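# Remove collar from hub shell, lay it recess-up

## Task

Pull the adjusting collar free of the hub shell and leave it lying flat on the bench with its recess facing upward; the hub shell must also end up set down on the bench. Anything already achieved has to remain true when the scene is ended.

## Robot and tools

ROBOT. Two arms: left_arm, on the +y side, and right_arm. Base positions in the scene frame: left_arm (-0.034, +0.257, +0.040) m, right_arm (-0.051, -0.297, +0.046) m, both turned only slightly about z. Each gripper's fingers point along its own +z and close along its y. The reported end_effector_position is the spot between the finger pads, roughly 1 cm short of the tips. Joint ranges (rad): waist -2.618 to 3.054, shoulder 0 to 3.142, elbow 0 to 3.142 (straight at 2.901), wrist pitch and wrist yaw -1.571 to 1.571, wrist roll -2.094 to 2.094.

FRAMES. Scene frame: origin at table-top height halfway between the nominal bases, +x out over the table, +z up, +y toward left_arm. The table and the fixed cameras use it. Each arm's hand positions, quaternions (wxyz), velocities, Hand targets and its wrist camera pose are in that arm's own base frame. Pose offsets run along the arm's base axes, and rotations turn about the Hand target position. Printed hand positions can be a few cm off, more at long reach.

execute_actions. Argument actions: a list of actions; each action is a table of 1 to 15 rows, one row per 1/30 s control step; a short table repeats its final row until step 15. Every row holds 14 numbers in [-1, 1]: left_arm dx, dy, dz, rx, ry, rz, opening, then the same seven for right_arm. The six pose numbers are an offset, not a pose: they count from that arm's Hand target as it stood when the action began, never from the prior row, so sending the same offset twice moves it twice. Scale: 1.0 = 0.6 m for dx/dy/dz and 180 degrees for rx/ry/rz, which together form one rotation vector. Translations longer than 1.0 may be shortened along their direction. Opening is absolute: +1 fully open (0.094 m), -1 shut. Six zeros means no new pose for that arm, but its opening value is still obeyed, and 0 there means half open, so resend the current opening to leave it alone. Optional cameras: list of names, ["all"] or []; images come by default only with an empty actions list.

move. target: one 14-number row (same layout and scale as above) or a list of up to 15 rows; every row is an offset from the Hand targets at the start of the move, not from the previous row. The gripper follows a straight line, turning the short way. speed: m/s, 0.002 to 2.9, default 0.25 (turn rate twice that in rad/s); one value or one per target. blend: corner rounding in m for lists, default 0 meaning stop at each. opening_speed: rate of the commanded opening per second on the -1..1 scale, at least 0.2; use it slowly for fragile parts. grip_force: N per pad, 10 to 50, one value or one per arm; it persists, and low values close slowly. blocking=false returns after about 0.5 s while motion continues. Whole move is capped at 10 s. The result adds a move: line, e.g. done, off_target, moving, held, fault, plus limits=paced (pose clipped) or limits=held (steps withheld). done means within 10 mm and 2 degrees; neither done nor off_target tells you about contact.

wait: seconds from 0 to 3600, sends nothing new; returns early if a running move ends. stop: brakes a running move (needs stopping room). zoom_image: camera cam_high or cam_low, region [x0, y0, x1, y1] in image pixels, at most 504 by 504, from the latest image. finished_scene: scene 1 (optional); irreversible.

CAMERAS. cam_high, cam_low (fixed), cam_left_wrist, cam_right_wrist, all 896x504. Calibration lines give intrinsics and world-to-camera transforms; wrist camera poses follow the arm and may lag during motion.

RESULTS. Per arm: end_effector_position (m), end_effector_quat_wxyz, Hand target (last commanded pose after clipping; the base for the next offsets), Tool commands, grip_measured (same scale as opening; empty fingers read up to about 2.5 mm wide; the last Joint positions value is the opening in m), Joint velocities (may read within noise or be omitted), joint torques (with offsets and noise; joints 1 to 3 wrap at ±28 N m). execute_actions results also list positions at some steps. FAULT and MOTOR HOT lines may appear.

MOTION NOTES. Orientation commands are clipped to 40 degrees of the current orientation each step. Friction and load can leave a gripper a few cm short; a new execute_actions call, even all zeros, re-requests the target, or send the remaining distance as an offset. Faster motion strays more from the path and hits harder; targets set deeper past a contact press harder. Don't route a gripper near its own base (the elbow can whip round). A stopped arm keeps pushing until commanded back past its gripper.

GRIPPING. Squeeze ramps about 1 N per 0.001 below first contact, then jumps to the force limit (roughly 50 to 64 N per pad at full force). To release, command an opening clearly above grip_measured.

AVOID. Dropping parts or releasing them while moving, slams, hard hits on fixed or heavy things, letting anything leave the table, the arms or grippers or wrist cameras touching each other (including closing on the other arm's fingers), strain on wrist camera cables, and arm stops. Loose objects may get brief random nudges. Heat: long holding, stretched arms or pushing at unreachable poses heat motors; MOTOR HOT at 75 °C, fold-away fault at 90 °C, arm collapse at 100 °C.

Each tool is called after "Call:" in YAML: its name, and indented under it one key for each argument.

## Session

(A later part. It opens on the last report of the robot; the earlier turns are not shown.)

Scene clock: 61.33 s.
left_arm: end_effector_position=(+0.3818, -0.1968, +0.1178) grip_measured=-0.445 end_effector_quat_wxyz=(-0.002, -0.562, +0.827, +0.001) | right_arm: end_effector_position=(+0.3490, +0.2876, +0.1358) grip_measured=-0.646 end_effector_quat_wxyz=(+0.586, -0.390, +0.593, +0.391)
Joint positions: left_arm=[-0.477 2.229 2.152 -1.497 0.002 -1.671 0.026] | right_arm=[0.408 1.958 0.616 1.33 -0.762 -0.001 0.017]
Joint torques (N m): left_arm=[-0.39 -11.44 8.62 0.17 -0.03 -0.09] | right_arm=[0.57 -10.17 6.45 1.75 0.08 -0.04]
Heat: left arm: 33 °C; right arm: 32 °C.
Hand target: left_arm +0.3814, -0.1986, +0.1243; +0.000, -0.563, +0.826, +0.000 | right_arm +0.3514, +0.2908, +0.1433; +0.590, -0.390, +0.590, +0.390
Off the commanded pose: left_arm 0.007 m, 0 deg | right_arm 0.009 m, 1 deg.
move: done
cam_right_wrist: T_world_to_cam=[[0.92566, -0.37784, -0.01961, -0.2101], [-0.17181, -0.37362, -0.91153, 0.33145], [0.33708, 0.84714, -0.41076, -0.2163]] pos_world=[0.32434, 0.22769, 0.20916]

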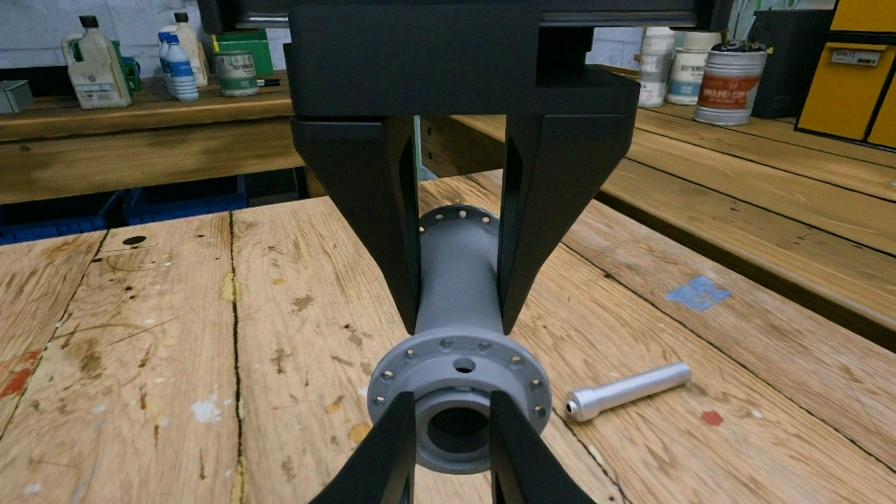

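Call:
move:
  target:
    - [0,0,0,0,0,0,-0.9,0,0,0,0,0,0,-0.3]
    - [0,0,0,0,0,0,-0.9,0.0052,0.0123,0,0,0,0,-0.3]
    - [0,0,0,0,0,0,-0.9,0.0052,0.0123,0,0,0,0,-0.6]
  speed: 0.05
  opening_speed: 0.5
  cameras: ["cam_right_wrist"]

Call:
zoom_image:
  camera: "cam_right_wrist"
  region: [330, 280, 600, 500]

Scene clock: 65.53 s.
left_arm: end_effector_position=(+0.3813, -0.1966, +0.1178) grip_measured=-0.445 end_effector_quat_wxyz=(-0.002, -0.562, +0.827, +0.002) | right_arm: end_effector_position=(+0.3519, +0.2949, +0.1412) grip_measured=-0.596 end_effector_quat_wxyz=(+0.590, -0.391, +0.589, +0.390)
Joint positions: left_arm=[-0.477 2.229 2.152 -1.499 0.002 -1.671 0.026] | right_arm=[0.426 1.958 0.64 1.318 -0.743 -0.001 0.019]
Joint torques (N m): left_arm=[-0.24 -11.56 8.58 0.19 -0.02 -0.08] | right_arm=[0.36 -9.09 6.76 1.78 0.05 -0.04]
Heat: left arm: 34 °C; right arm: 32 °C.
Hand target: left_arm +0.3814, -0.1986, +0.1243; +0.000, -0.563, +0.826, +0.000 | right_arm +0.3544, +0.2983, +0.1433; +0.589, -0.390, +0.590, +0.390
Off the commanded pose: left_arm 0.007 m, 0 deg | right_arm 0.005 m, 0 deg.
move: done
cam_right_wrist: T_world_to_cam=[[0.92552, -0.37853, -0.01089, -0.2109], [-0.16164, -0.36888, -0.91531, 0.33522], [0.34246, 0.84891, -0.40259, -0.22472]] pos_world=[0.32633, 0.23459, 0.21406]

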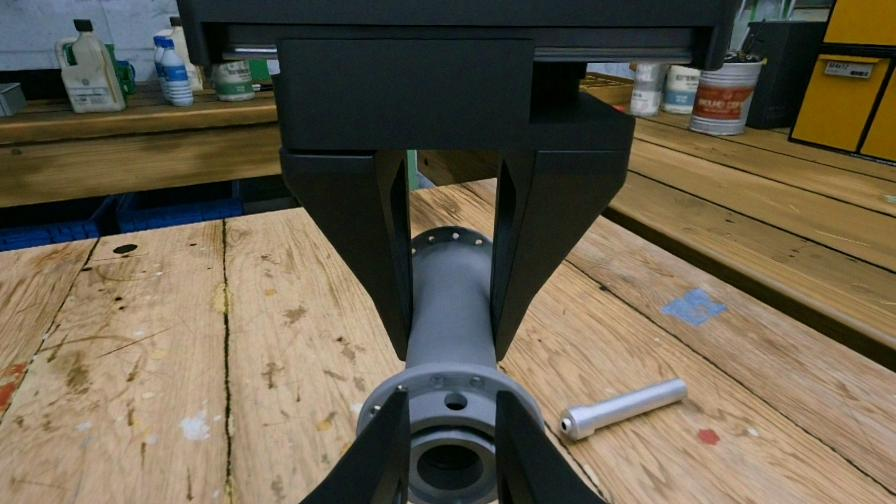

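Scaled by 1.867.

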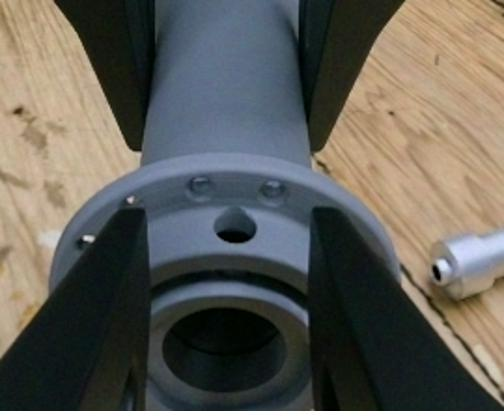

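Call:
move:
  target:
    - [0,0,0,0,0,0,-0.9,0,0,0,0,0,0,-0.3]
    - [0,0,0,0,0,0,-0.9,0,0,-0.014,0,0,0,-0.3]
    - [0,0,0,0,0,0,-0.9,0,0,-0.014,0,0,0,-0.6]
  speed: 0.05
  opening_speed: 0.5
  cameras: ["cam_right_wrist"]

Call:
zoom_image:
  camera: "cam_right_wrist"
  region: [330, 280, 600, 500]

Scene clock: 69.30 s.
left_arm: end_effector_position=(+0.3813, -0.1966, +0.1178) grip_measured=-0.445 end_effector_quat_wxyz=(-0.002, -0.562, +0.827, +0.002) | right_arm: end_effector_position=(+0.3520, +0.2950, +0.1405) grip_measured=-0.596 end_effector_quat_wxyz=(+0.592, -0.391, +0.588, +0.390)
Joint positions: left_arm=[-0.477 2.229 2.152 -1.499 0.002 -1.671 0.026] | right_arm=[0.426 1.965 0.64 1.33 -0.743 -0.001 0.019]
Joint torques (N m): left_arm=[-0.44 -11.43 8.64 0.17 -0.03 -0.08] | right_arm=[0.64 -6.52 6.37 2.01 0.09 -0.04]
Heat: left arm: 34 °C; right arm: 32 °C.
Hand target: left_arm +0.3814, -0.1986, +0.1243; +0.000, -0.563, +0.826, +0.000 | right_arm +0.3544, +0.2983, +0.1349; +0.589, -0.390, +0.590, +0.390
Off the commanded pose: left_arm 0.007 m, 0 deg | right_arm 0.007 m, 0 deg.
move: done
cam_right_wrist: T_world_to_cam=[[0.92556, -0.37851, -0.00771, -0.21142], [-0.15779, -0.36717, -0.91667, 0.3329], [0.34414, 0.84966, -0.39957, -0.22642]] pos_world=[0.32613, 0.23459, 0.21306]

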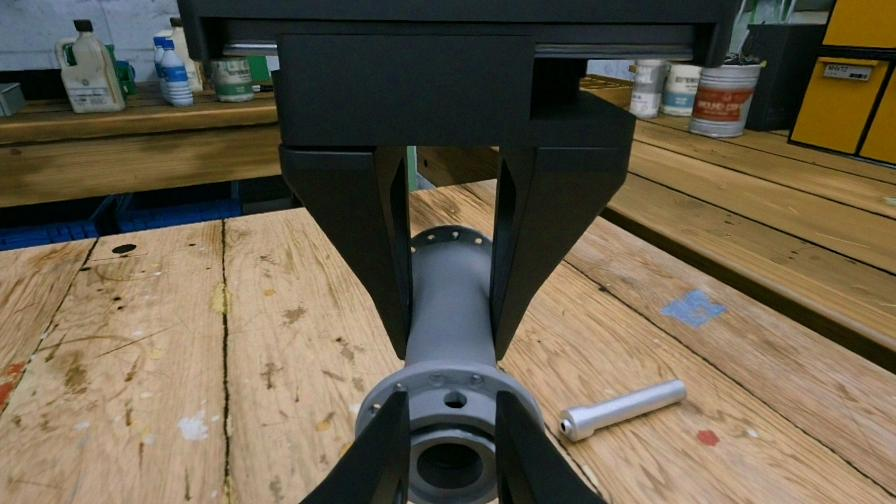

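Scaled by 1.867.

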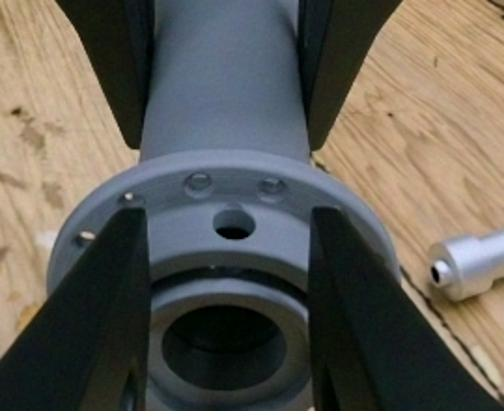

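Call:
move:
  target:
    - [0,0,0,0,0,0,-0.9,0,0,0,0,0,0,-0.3]
    - [0,0,0,0,0,0,-0.9,0,0,-0.012,0,0,0,-0.3]
    - [0,0,0,0,0,0,-0.9,0,0,-0.012,0,0,0,-0.65]
  speed: 0.05
  opening_speed: 0.5
  cameras: ["cam_right_wrist"]

Call:
zoom_image:
  camera: "cam_right_wrist"
  region: [330, 280, 600, 500]

Scene clock: 73.50 s.
left_arm: end_effector_position=(+0.3812, -0.1964, +0.1178) grip_measured=-0.445 end_effector_quat_wxyz=(-0.002, -0.562, +0.827, +0.002) | right_arm: end_effector_position=(+0.3526, +0.2952, +0.1345) grip_measured=-0.646 end_effector_quat_wxyz=(+0.593, -0.391, +0.586, +0.389)
Joint positions: left_arm=[-0.477 2.229 2.152 -1.5 0.002 -1.671 0.026] | right_arm=[0.426 1.996 0.64 1.365 -0.743 -0.001 0.017]
Joint torques (N m): left_arm=[-0.59 -11.43 8.65 0.2 -0.01 -0.07] | right_arm=[0.43 -6.69 5.89 1.93 0.05 -0.02]
Heat: left arm: 34 °C; right arm: 32 °C.
Hand target: left_arm +0.3814, -0.1985, +0.1243; +0.000, -0.564, +0.826, +0.000 | right_arm +0.3544, +0.2983, +0.1276; +0.589, -0.390, +0.590, +0.390
Off the commanded pose: left_arm 0.007 m, 0 deg | right_arm 0.008 m, 1 deg.
move: done
cam_right_wrist: T_world_to_cam=[[0.92543, -0.37889, -0.0048, -0.21221], [-0.1544, -0.3655, -0.91792, 0.32612], [0.34603, 0.85021, -0.39675, -0.23029]] pos_world=[0.32643, 0.23459, 0.20696]

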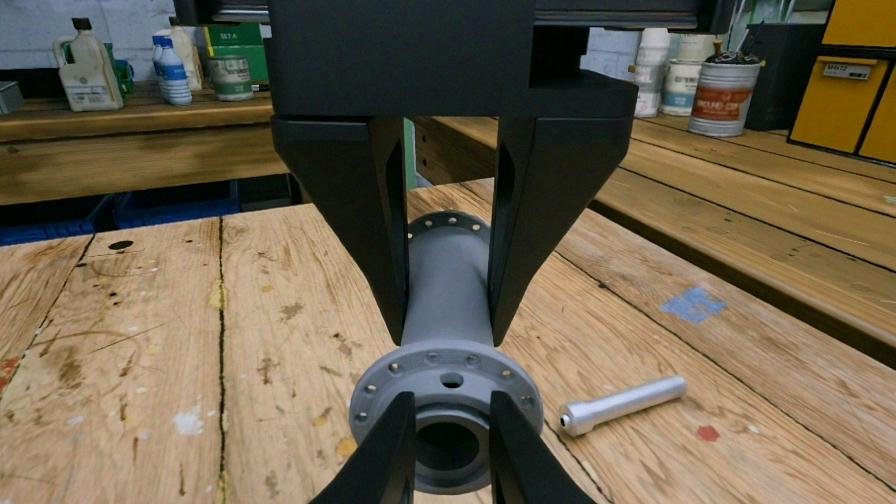

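Scaled by 1.867.

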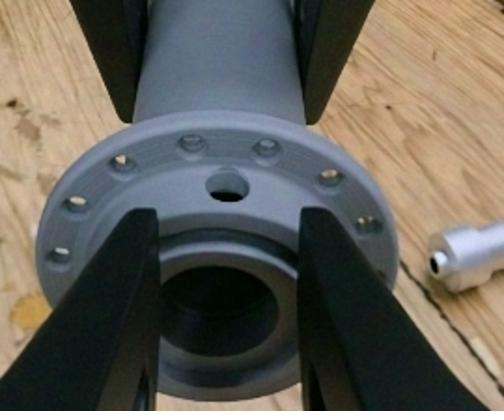

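Call:
move:
  target:
    - [0,0,0,0,0,0,-0.9,0,0,0,0,0,0,-0.3]
    - [0,0,0,0,0,0,-0.9,0.001,0.002,-0.013,0,0,0,-0.3]
    - [0,0,0,0,0,0,-0.9,0.001,0.002,-0.013,0,0,0,-0.65]
  speed: 0.05
  opening_speed: 0.5
  cameras: ["cam_right_wrist"]

Call:
zoom_image:
  camera: "cam_right_wrist"
  region: [330, 280, 600, 500]

Scene clock: 77.87 s.
left_arm: end_effector_position=(+0.3809, -0.1963, +0.1178) grip_measured=-0.445 end_effector_quat_wxyz=(-0.002, -0.562, +0.827, +0.003) | right_arm: end_effector_position=(+0.3532, +0.2952, +0.1256) grip_measured=-0.646 end_effector_quat_wxyz=(+0.592, -0.390, +0.588, +0.389)
Joint positions: left_arm=[-0.477 2.229 2.152 -1.501 0.002 -1.671 0.026] | right_arm=[0.426 2.032 0.64 1.396 -0.741 -0.001 0.017]
Joint torques (N m): left_arm=[-0.42 -11.45 8.66 0.18 -0.02 -0.08] | right_arm=[0.75 -6.68 5.91 2.05 0.09 -0.03]
Heat: left arm: 34 °C; right arm: 31 °C.
Hand target: left_arm +0.3814, -0.1985, +0.1243; +0.000, -0.563, +0.826, +0.000 | right_arm +0.3550, +0.2995, +0.1199; +0.589, -0.390, +0.590, +0.390
Off the commanded pose: left_arm 0.007 m, 0 deg | right_arm 0.007 m, 0 deg.
move: done
cam_right_wrist: T_world_to_cam=[[0.9247, -0.3806, -0.00821, -0.21157], [-0.15924, -0.3671, -0.91645, 0.32003], [0.34579, 0.84875, -0.40007, -0.2332]] pos_world=[0.32723, 0.23489, 0.19826]

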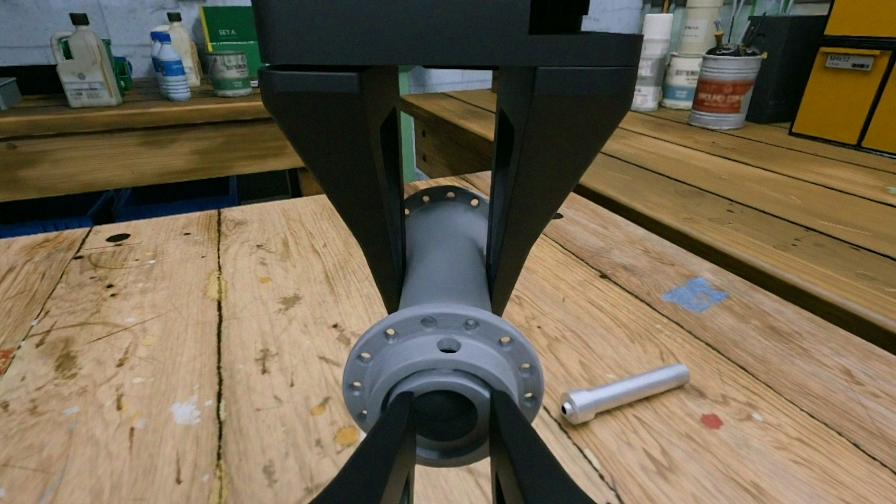

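Scaled by 1.867.

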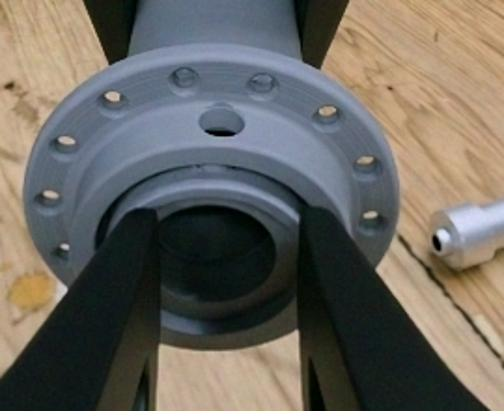

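Call:
move:
  target:
    - [0,0,0,0,0,0,-0.9,0,0,0,0,0,0,-0.25]
    - [0,0,0,0,0,0,-0.9,0.004,0.0152,-0.003,0,0,0,-0.25]
    - [0,0,0,0,0,0,-0.9,0.004,0.0152,-0.003,0,0,0,-0.6]
  speed: 0.05
  opening_speed: 0.4
  cameras: ["cam_right_wrist"]

Call:
zoom_image:
  camera: "cam_right_wrist"
  region: [330, 280, 600, 500]

Scene clock: 85.87 s.
left_arm: end_effector_position=(+0.3826, -0.1911, +0.1179) grip_measured=-0.445 end_effector_quat_wxyz=(+0.010, -0.562, +0.827, +0.011) | right_arm: end_effector_position=(+0.3556, +0.3025, +0.1241) grip_measured=-0.596 end_effector_quat_wxyz=(+0.594, -0.389, +0.588, +0.388)
Joint positions: left_arm=[-0.477 2.229 2.152 -1.504 -0.028 -1.672 0.026] | right_arm=[0.446 2.051 0.661 1.398 -0.717 -0.001 0.019]
Joint torques (N m): left_arm=[-0.39 -11.54 8.55 0.22 0.25 -0.07] | right_arm=[1.07 -6.75 6.48 1.96 0.01 -0.02]
Heat: left arm: 35 °C; right arm: 31 °C.
Hand target: left_arm +0.3814, -0.1986, +0.1243; +0.000, -0.564, +0.826, +0.000 | right_arm +0.3575, +0.3086, +0.1180; +0.589, -0.390, +0.590, +0.390
Off the commanded pose: left_arm 0.010 m, 2 deg | right_arm 0.009 m, 1 deg.
move: done
cam_right_wrist: T_world_to_cam=[[0.92311, -0.38448, -0.00657, -0.20951], [-0.15865, -0.36523, -0.9173, 0.32099], [0.35028, 0.84781, -0.39815, -0.24239]] pos_world=[0.32923, 0.24219, 0.19656]

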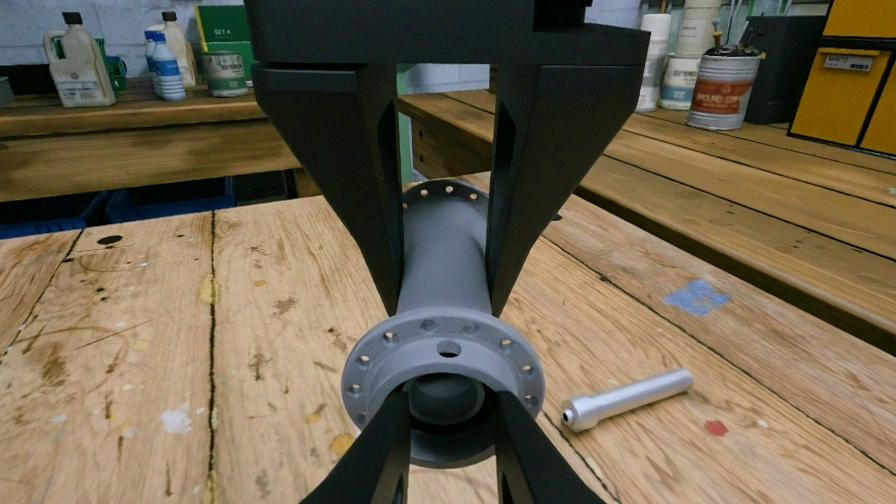

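Scaled by 1.867.

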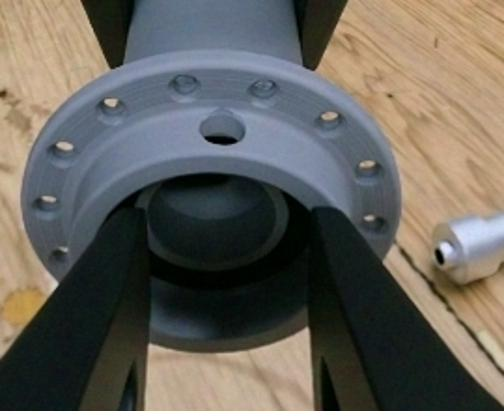

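Call:
move:
  target: [0,0,0,0,0,0,-0.9,-0.026,-0.06,0,0,0,0,-0.3]
  speed: 0.15
  cameras: ["cam_left_wrist","cam_right_wrist"]

Call:
zoom_image:
  camera: "cam_right_wrist"
  region: [350, 220, 550, 400]

Call:
zoom_image:
  camera: "cam_left_wrist"
  region: [320, 230, 600, 450]

Scene clock: 88.73 s.
left_arm: end_effector_position=(+0.3786, -0.1945, +0.1178) grip_measured=-0.445 end_effector_quat_wxyz=(-0.004, -0.563, +0.827, +0.008) | right_arm: end_effector_position=(+0.3433, +0.2759, +0.1093) grip_measured=-0.303 end_effector_quat_wxyz=(+0.581, -0.389, +0.598, +0.392)
Joint positions: left_arm=[-0.477 2.229 2.152 -1.512 -0.001 -1.672 0.026] | right_arm=[0.379 2.051 0.571 1.455 -0.79 -0.001 0.033]
Joint torques (N m): left_arm=[-0.35 -11.43 8.73 0.28 0.01 -0.06] | right_arm=[-0.87 -11.11 3.11 2.05 -0.14 -0.02]
Heat: left arm: 35 °C; right arm: 31 °C.
Hand target: left_arm +0.3814, -0.1986, +0.1243; +0.000, -0.564, +0.826, +0.000 | right_arm +0.3419, +0.2725, +0.1180; +0.589, -0.390, +0.590, +0.390
Off the commanded pose: left_arm 0.008 m, 1 deg | right_arm 0.009 m, 1 deg.
move: done
cam_left_wrist: T_world_to_cam=[[0.92331, -0.38223, -0.03729, -0.4168], [-0.33359, -0.84633, 0.41526, -0.04728], [-0.19029, -0.37097, -0.90894, 0.20041]] pos_world=[0.40719, -0.12498, 0.18625]
cam_right_wrist: T_world_to_cam=[[0.92519, -0.37837, -0.02948, -0.20839], [-0.18338, -0.37771, -0.90758, 0.30662], [0.33226, 0.84509, -0.41884, -0.2122]] pos_world=[0.31954, 0.21629, 0.18326]

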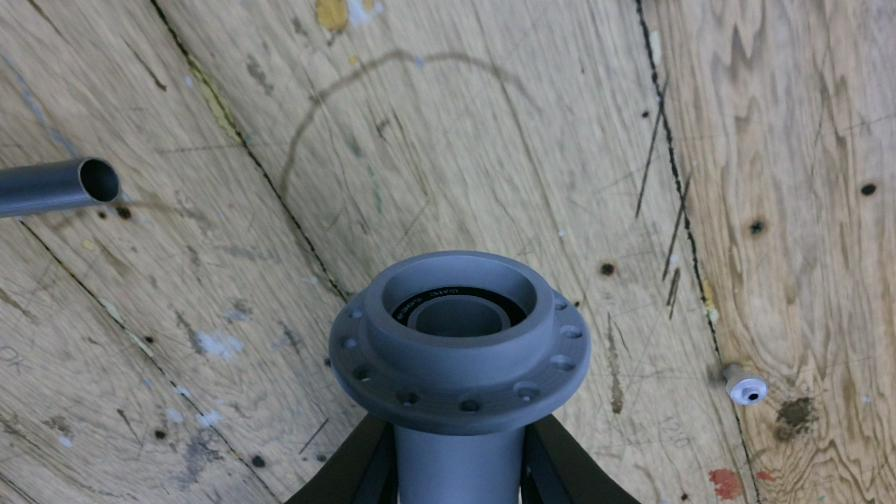

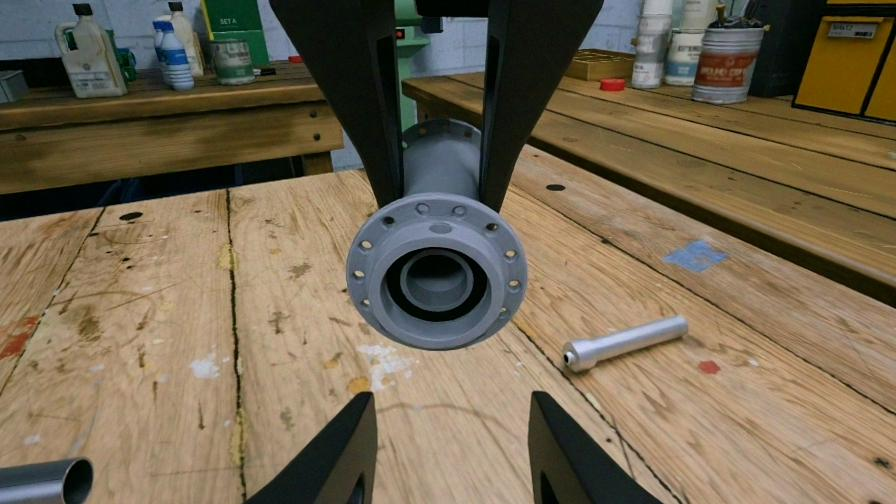

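Scaled by 2.520.

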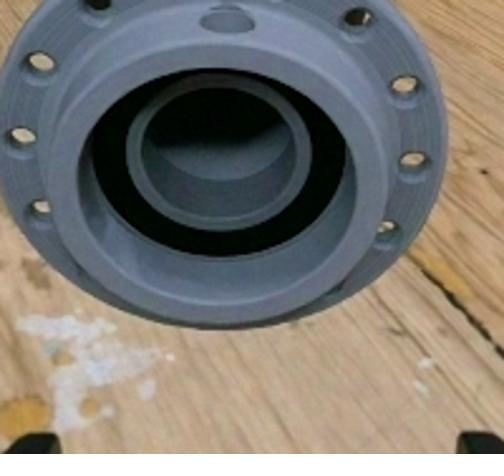

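Scaled by 1.800.

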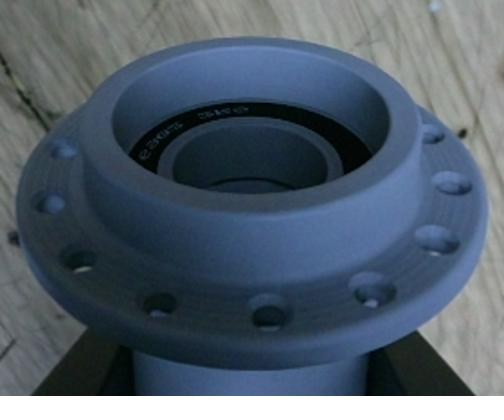

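Call:
wait:
  seconds: 0.1
  cameras: ["cam_high","cam_low"]

Call:
zoom_image:
  camera: "cam_low"
  region: [340, 180, 700, 380]

Call:
zoom_image:
  camera: "cam_high"
  region: [390, 180, 570, 320]

Scene clock: 90.07 s.
left_arm: end_effector_position=(+0.3786, -0.1945, +0.1178) grip_measured=-0.445 end_effector_quat_wxyz=(-0.004, -0.563, +0.827, +0.008) | right_arm: end_effector_position=(+0.3432, +0.2759, +0.1094) grip_measured=-0.303 end_effector_quat_wxyz=(+0.581, -0.389, +0.598, +0.392)
Joint positions: left_arm=[-0.477 2.229 2.152 -1.512 -0.001 -1.672 0.026] | right_arm=[0.379 2.051 0.571 1.456 -0.791 -0.001 0.033]
Joint torques (N m): left_arm=[-0.39 -11.43 8.65 0.26 0 -0.06] | right_arm=[-0.95 -11.17 3.21 2.07 -0.08 -0.02]
Heat: left arm: 35 °C; right arm: 31 °C.
Hand target: left_arm +0.3814, -0.1986, +0.1243; +0.000, -0.564, +0.826, +0.000 | right_arm +0.3419, +0.2725, +0.1181; +0.590, -0.390, +0.590, +0.390
Tool commands: left_gripper/opening=-0.9 right_gripper/opening=-0.3
Off the commanded pose: left_arm 0.008 m, 1 deg | right_arm 0.009 m, 1 deg.
wait: 0.10 s; at rest from the start

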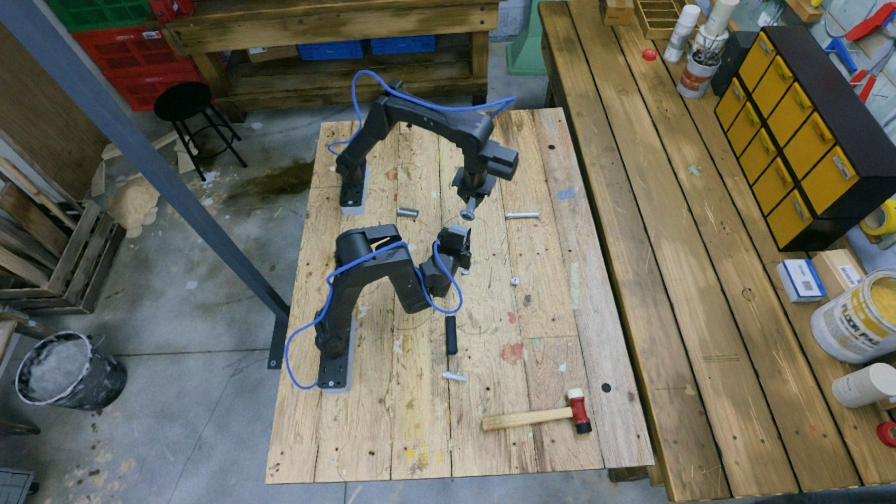

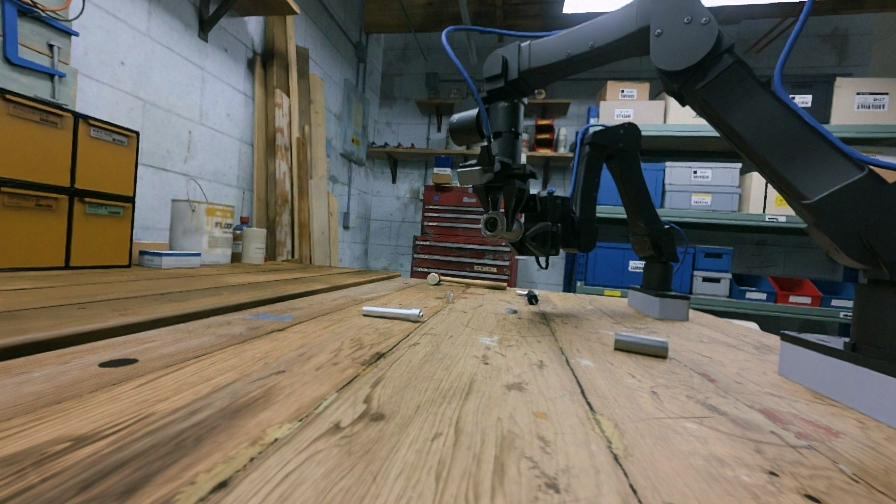

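Scaled by 1.400.

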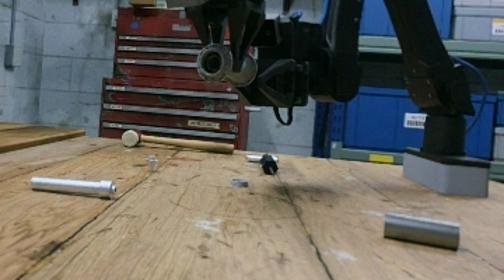

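Scaled by 2.800.

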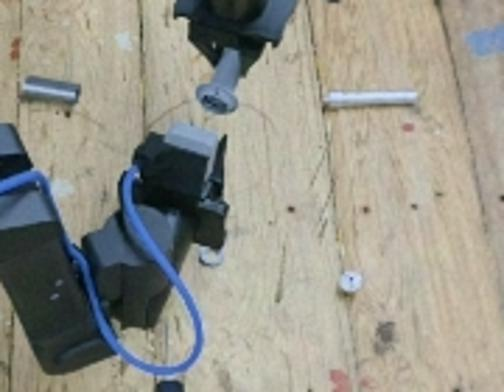

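Call:
move:
  target:
    - [0,0,-0.1,0,0,0,-0.9,-0.08,-0.2,0.12,-0.128,0.054,0,-0.3]
    - [0,0,-0.272,0,0,0,-0.9,-0.08,-0.2,0.12,-0.128,0.054,0,-0.3]
    - [0,0,-0.272,0,0,0,0.6,-0.08,-0.2,0.12,-0.128,0.054,0,-0.3]
    - [0,0,0.05,0,0,0,0.6,-0.08,-0.2,0.12,-0.128,0.054,0,-0.3]
  speed: [0.2,0.08,0.1,0.2]
  opening_speed: 1.0
  cameras: ["cam_left_wrist","cam_right_wrist","cam_low"]

Scene clock: 102.97 s.
left_arm: end_effector_position=(+0.3839, -0.1979, +0.1392) grip_measured=+0.598 end_effector_quat_wxyz=(+0.008, -0.562, +0.827, -0.017) | right_arm: end_effector_position=(+0.2932, +0.1495, +0.1863) grip_measured=-0.303 end_effector_quat_wxyz=(+0.450, -0.459, +0.708, +0.292)
Joint positions: left_arm=[-0.477 2.211 2.208 -1.531 0.002 -1.672 0.075] | right_arm=[-0.003 1.238 0.79 -0.409 -0.975 -0.763 0.033]
Joint torques (N m): left_arm=[-0.42 -13.46 7.98 0.26 -0.03 -0.06] | right_arm=[0.65 -2.76 9.99 1.21 -0.4 -0.14]
Heat: left arm: 35 °C; right arm: 32 °C.
Hand target: left_arm +0.3814, -0.1985, +0.1544; +0.000, -0.564, +0.826, +0.000 | right_arm +0.2939, +0.1526, +0.1900; +0.448, -0.466, +0.703, +0.296
Off the commanded pose: left_arm 0.015 m, 2 deg | right_arm 0.005 m, 1 deg.
joint sent to its limit (left arm) — joint 4 (wrist pitch), lower limit. The joint targets are off in orientation, not in position.
move: off_target (left_arm); target 3's new opening was sent with left_arm's hand 0.021 m and 2 deg from that target
cam_left_wrist: T_world_to_cam=[[0.92379, -0.38251, 0.01712, -0.42993], [-0.35337, -0.83449, 0.42279, -0.04836], [-0.14744, -0.39661, -0.90607, 0.1976]] pos_world=[0.40921, -0.12643, 0.20685]
cam_right_wrist: T_world_to_cam=[[0.91556, -0.40182, -0.01718, -0.20351], [-0.31313, -0.68537, -0.65743, 0.35706], [0.2524, 0.6073, -0.75332, 0.06482]] pos_world=[0.28178, 0.12358, 0.28007]
Images, in order (width x height): cam_low 896x504, cam_left_wrist 896x504, cam_right_wrist 896x504.

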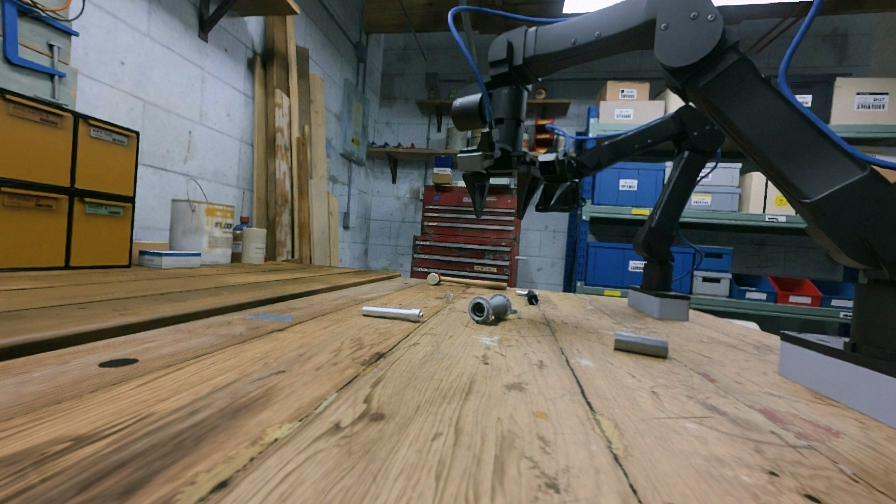

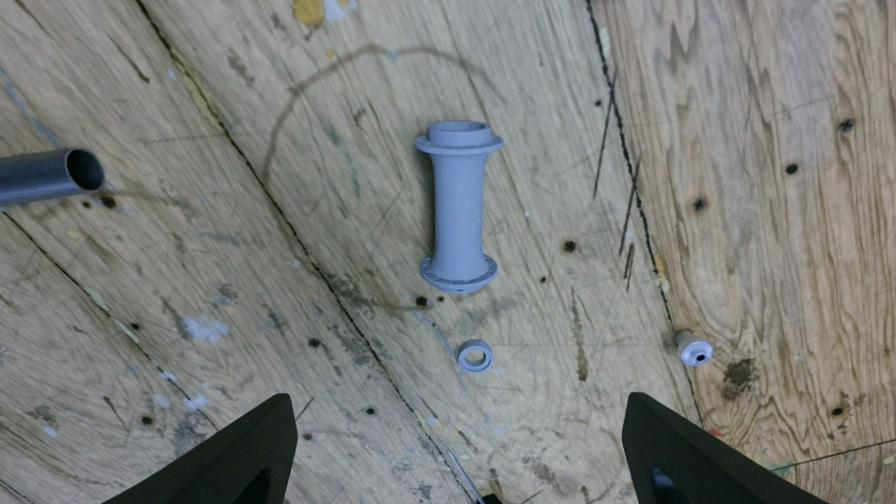

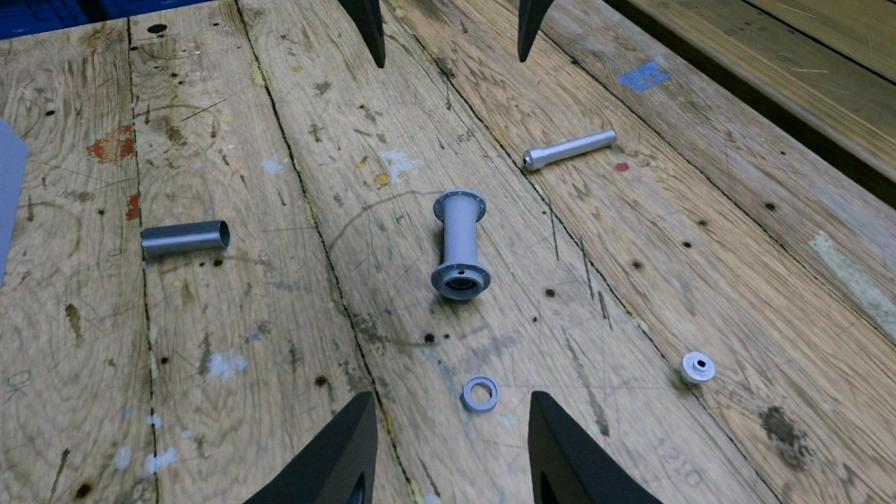

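Call:
zoom_image:
  camera: "cam_right_wrist"
  region: [450, 365, 510, 420]

Call:
zoom_image:
  camera: "cam_left_wrist"
  region: [445, 330, 505, 380]

Scaled by 8.400.

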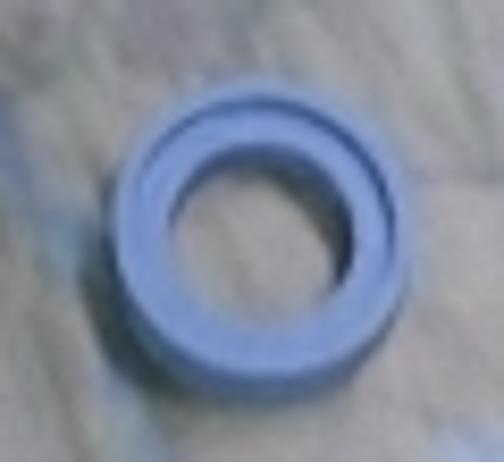

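Scaled by 8.400.

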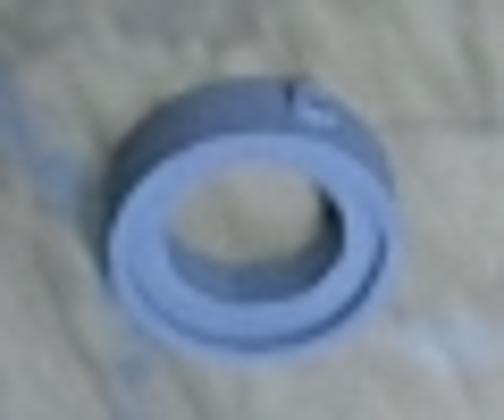

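Call:
finished_scene:

The scene is finished: the task was done.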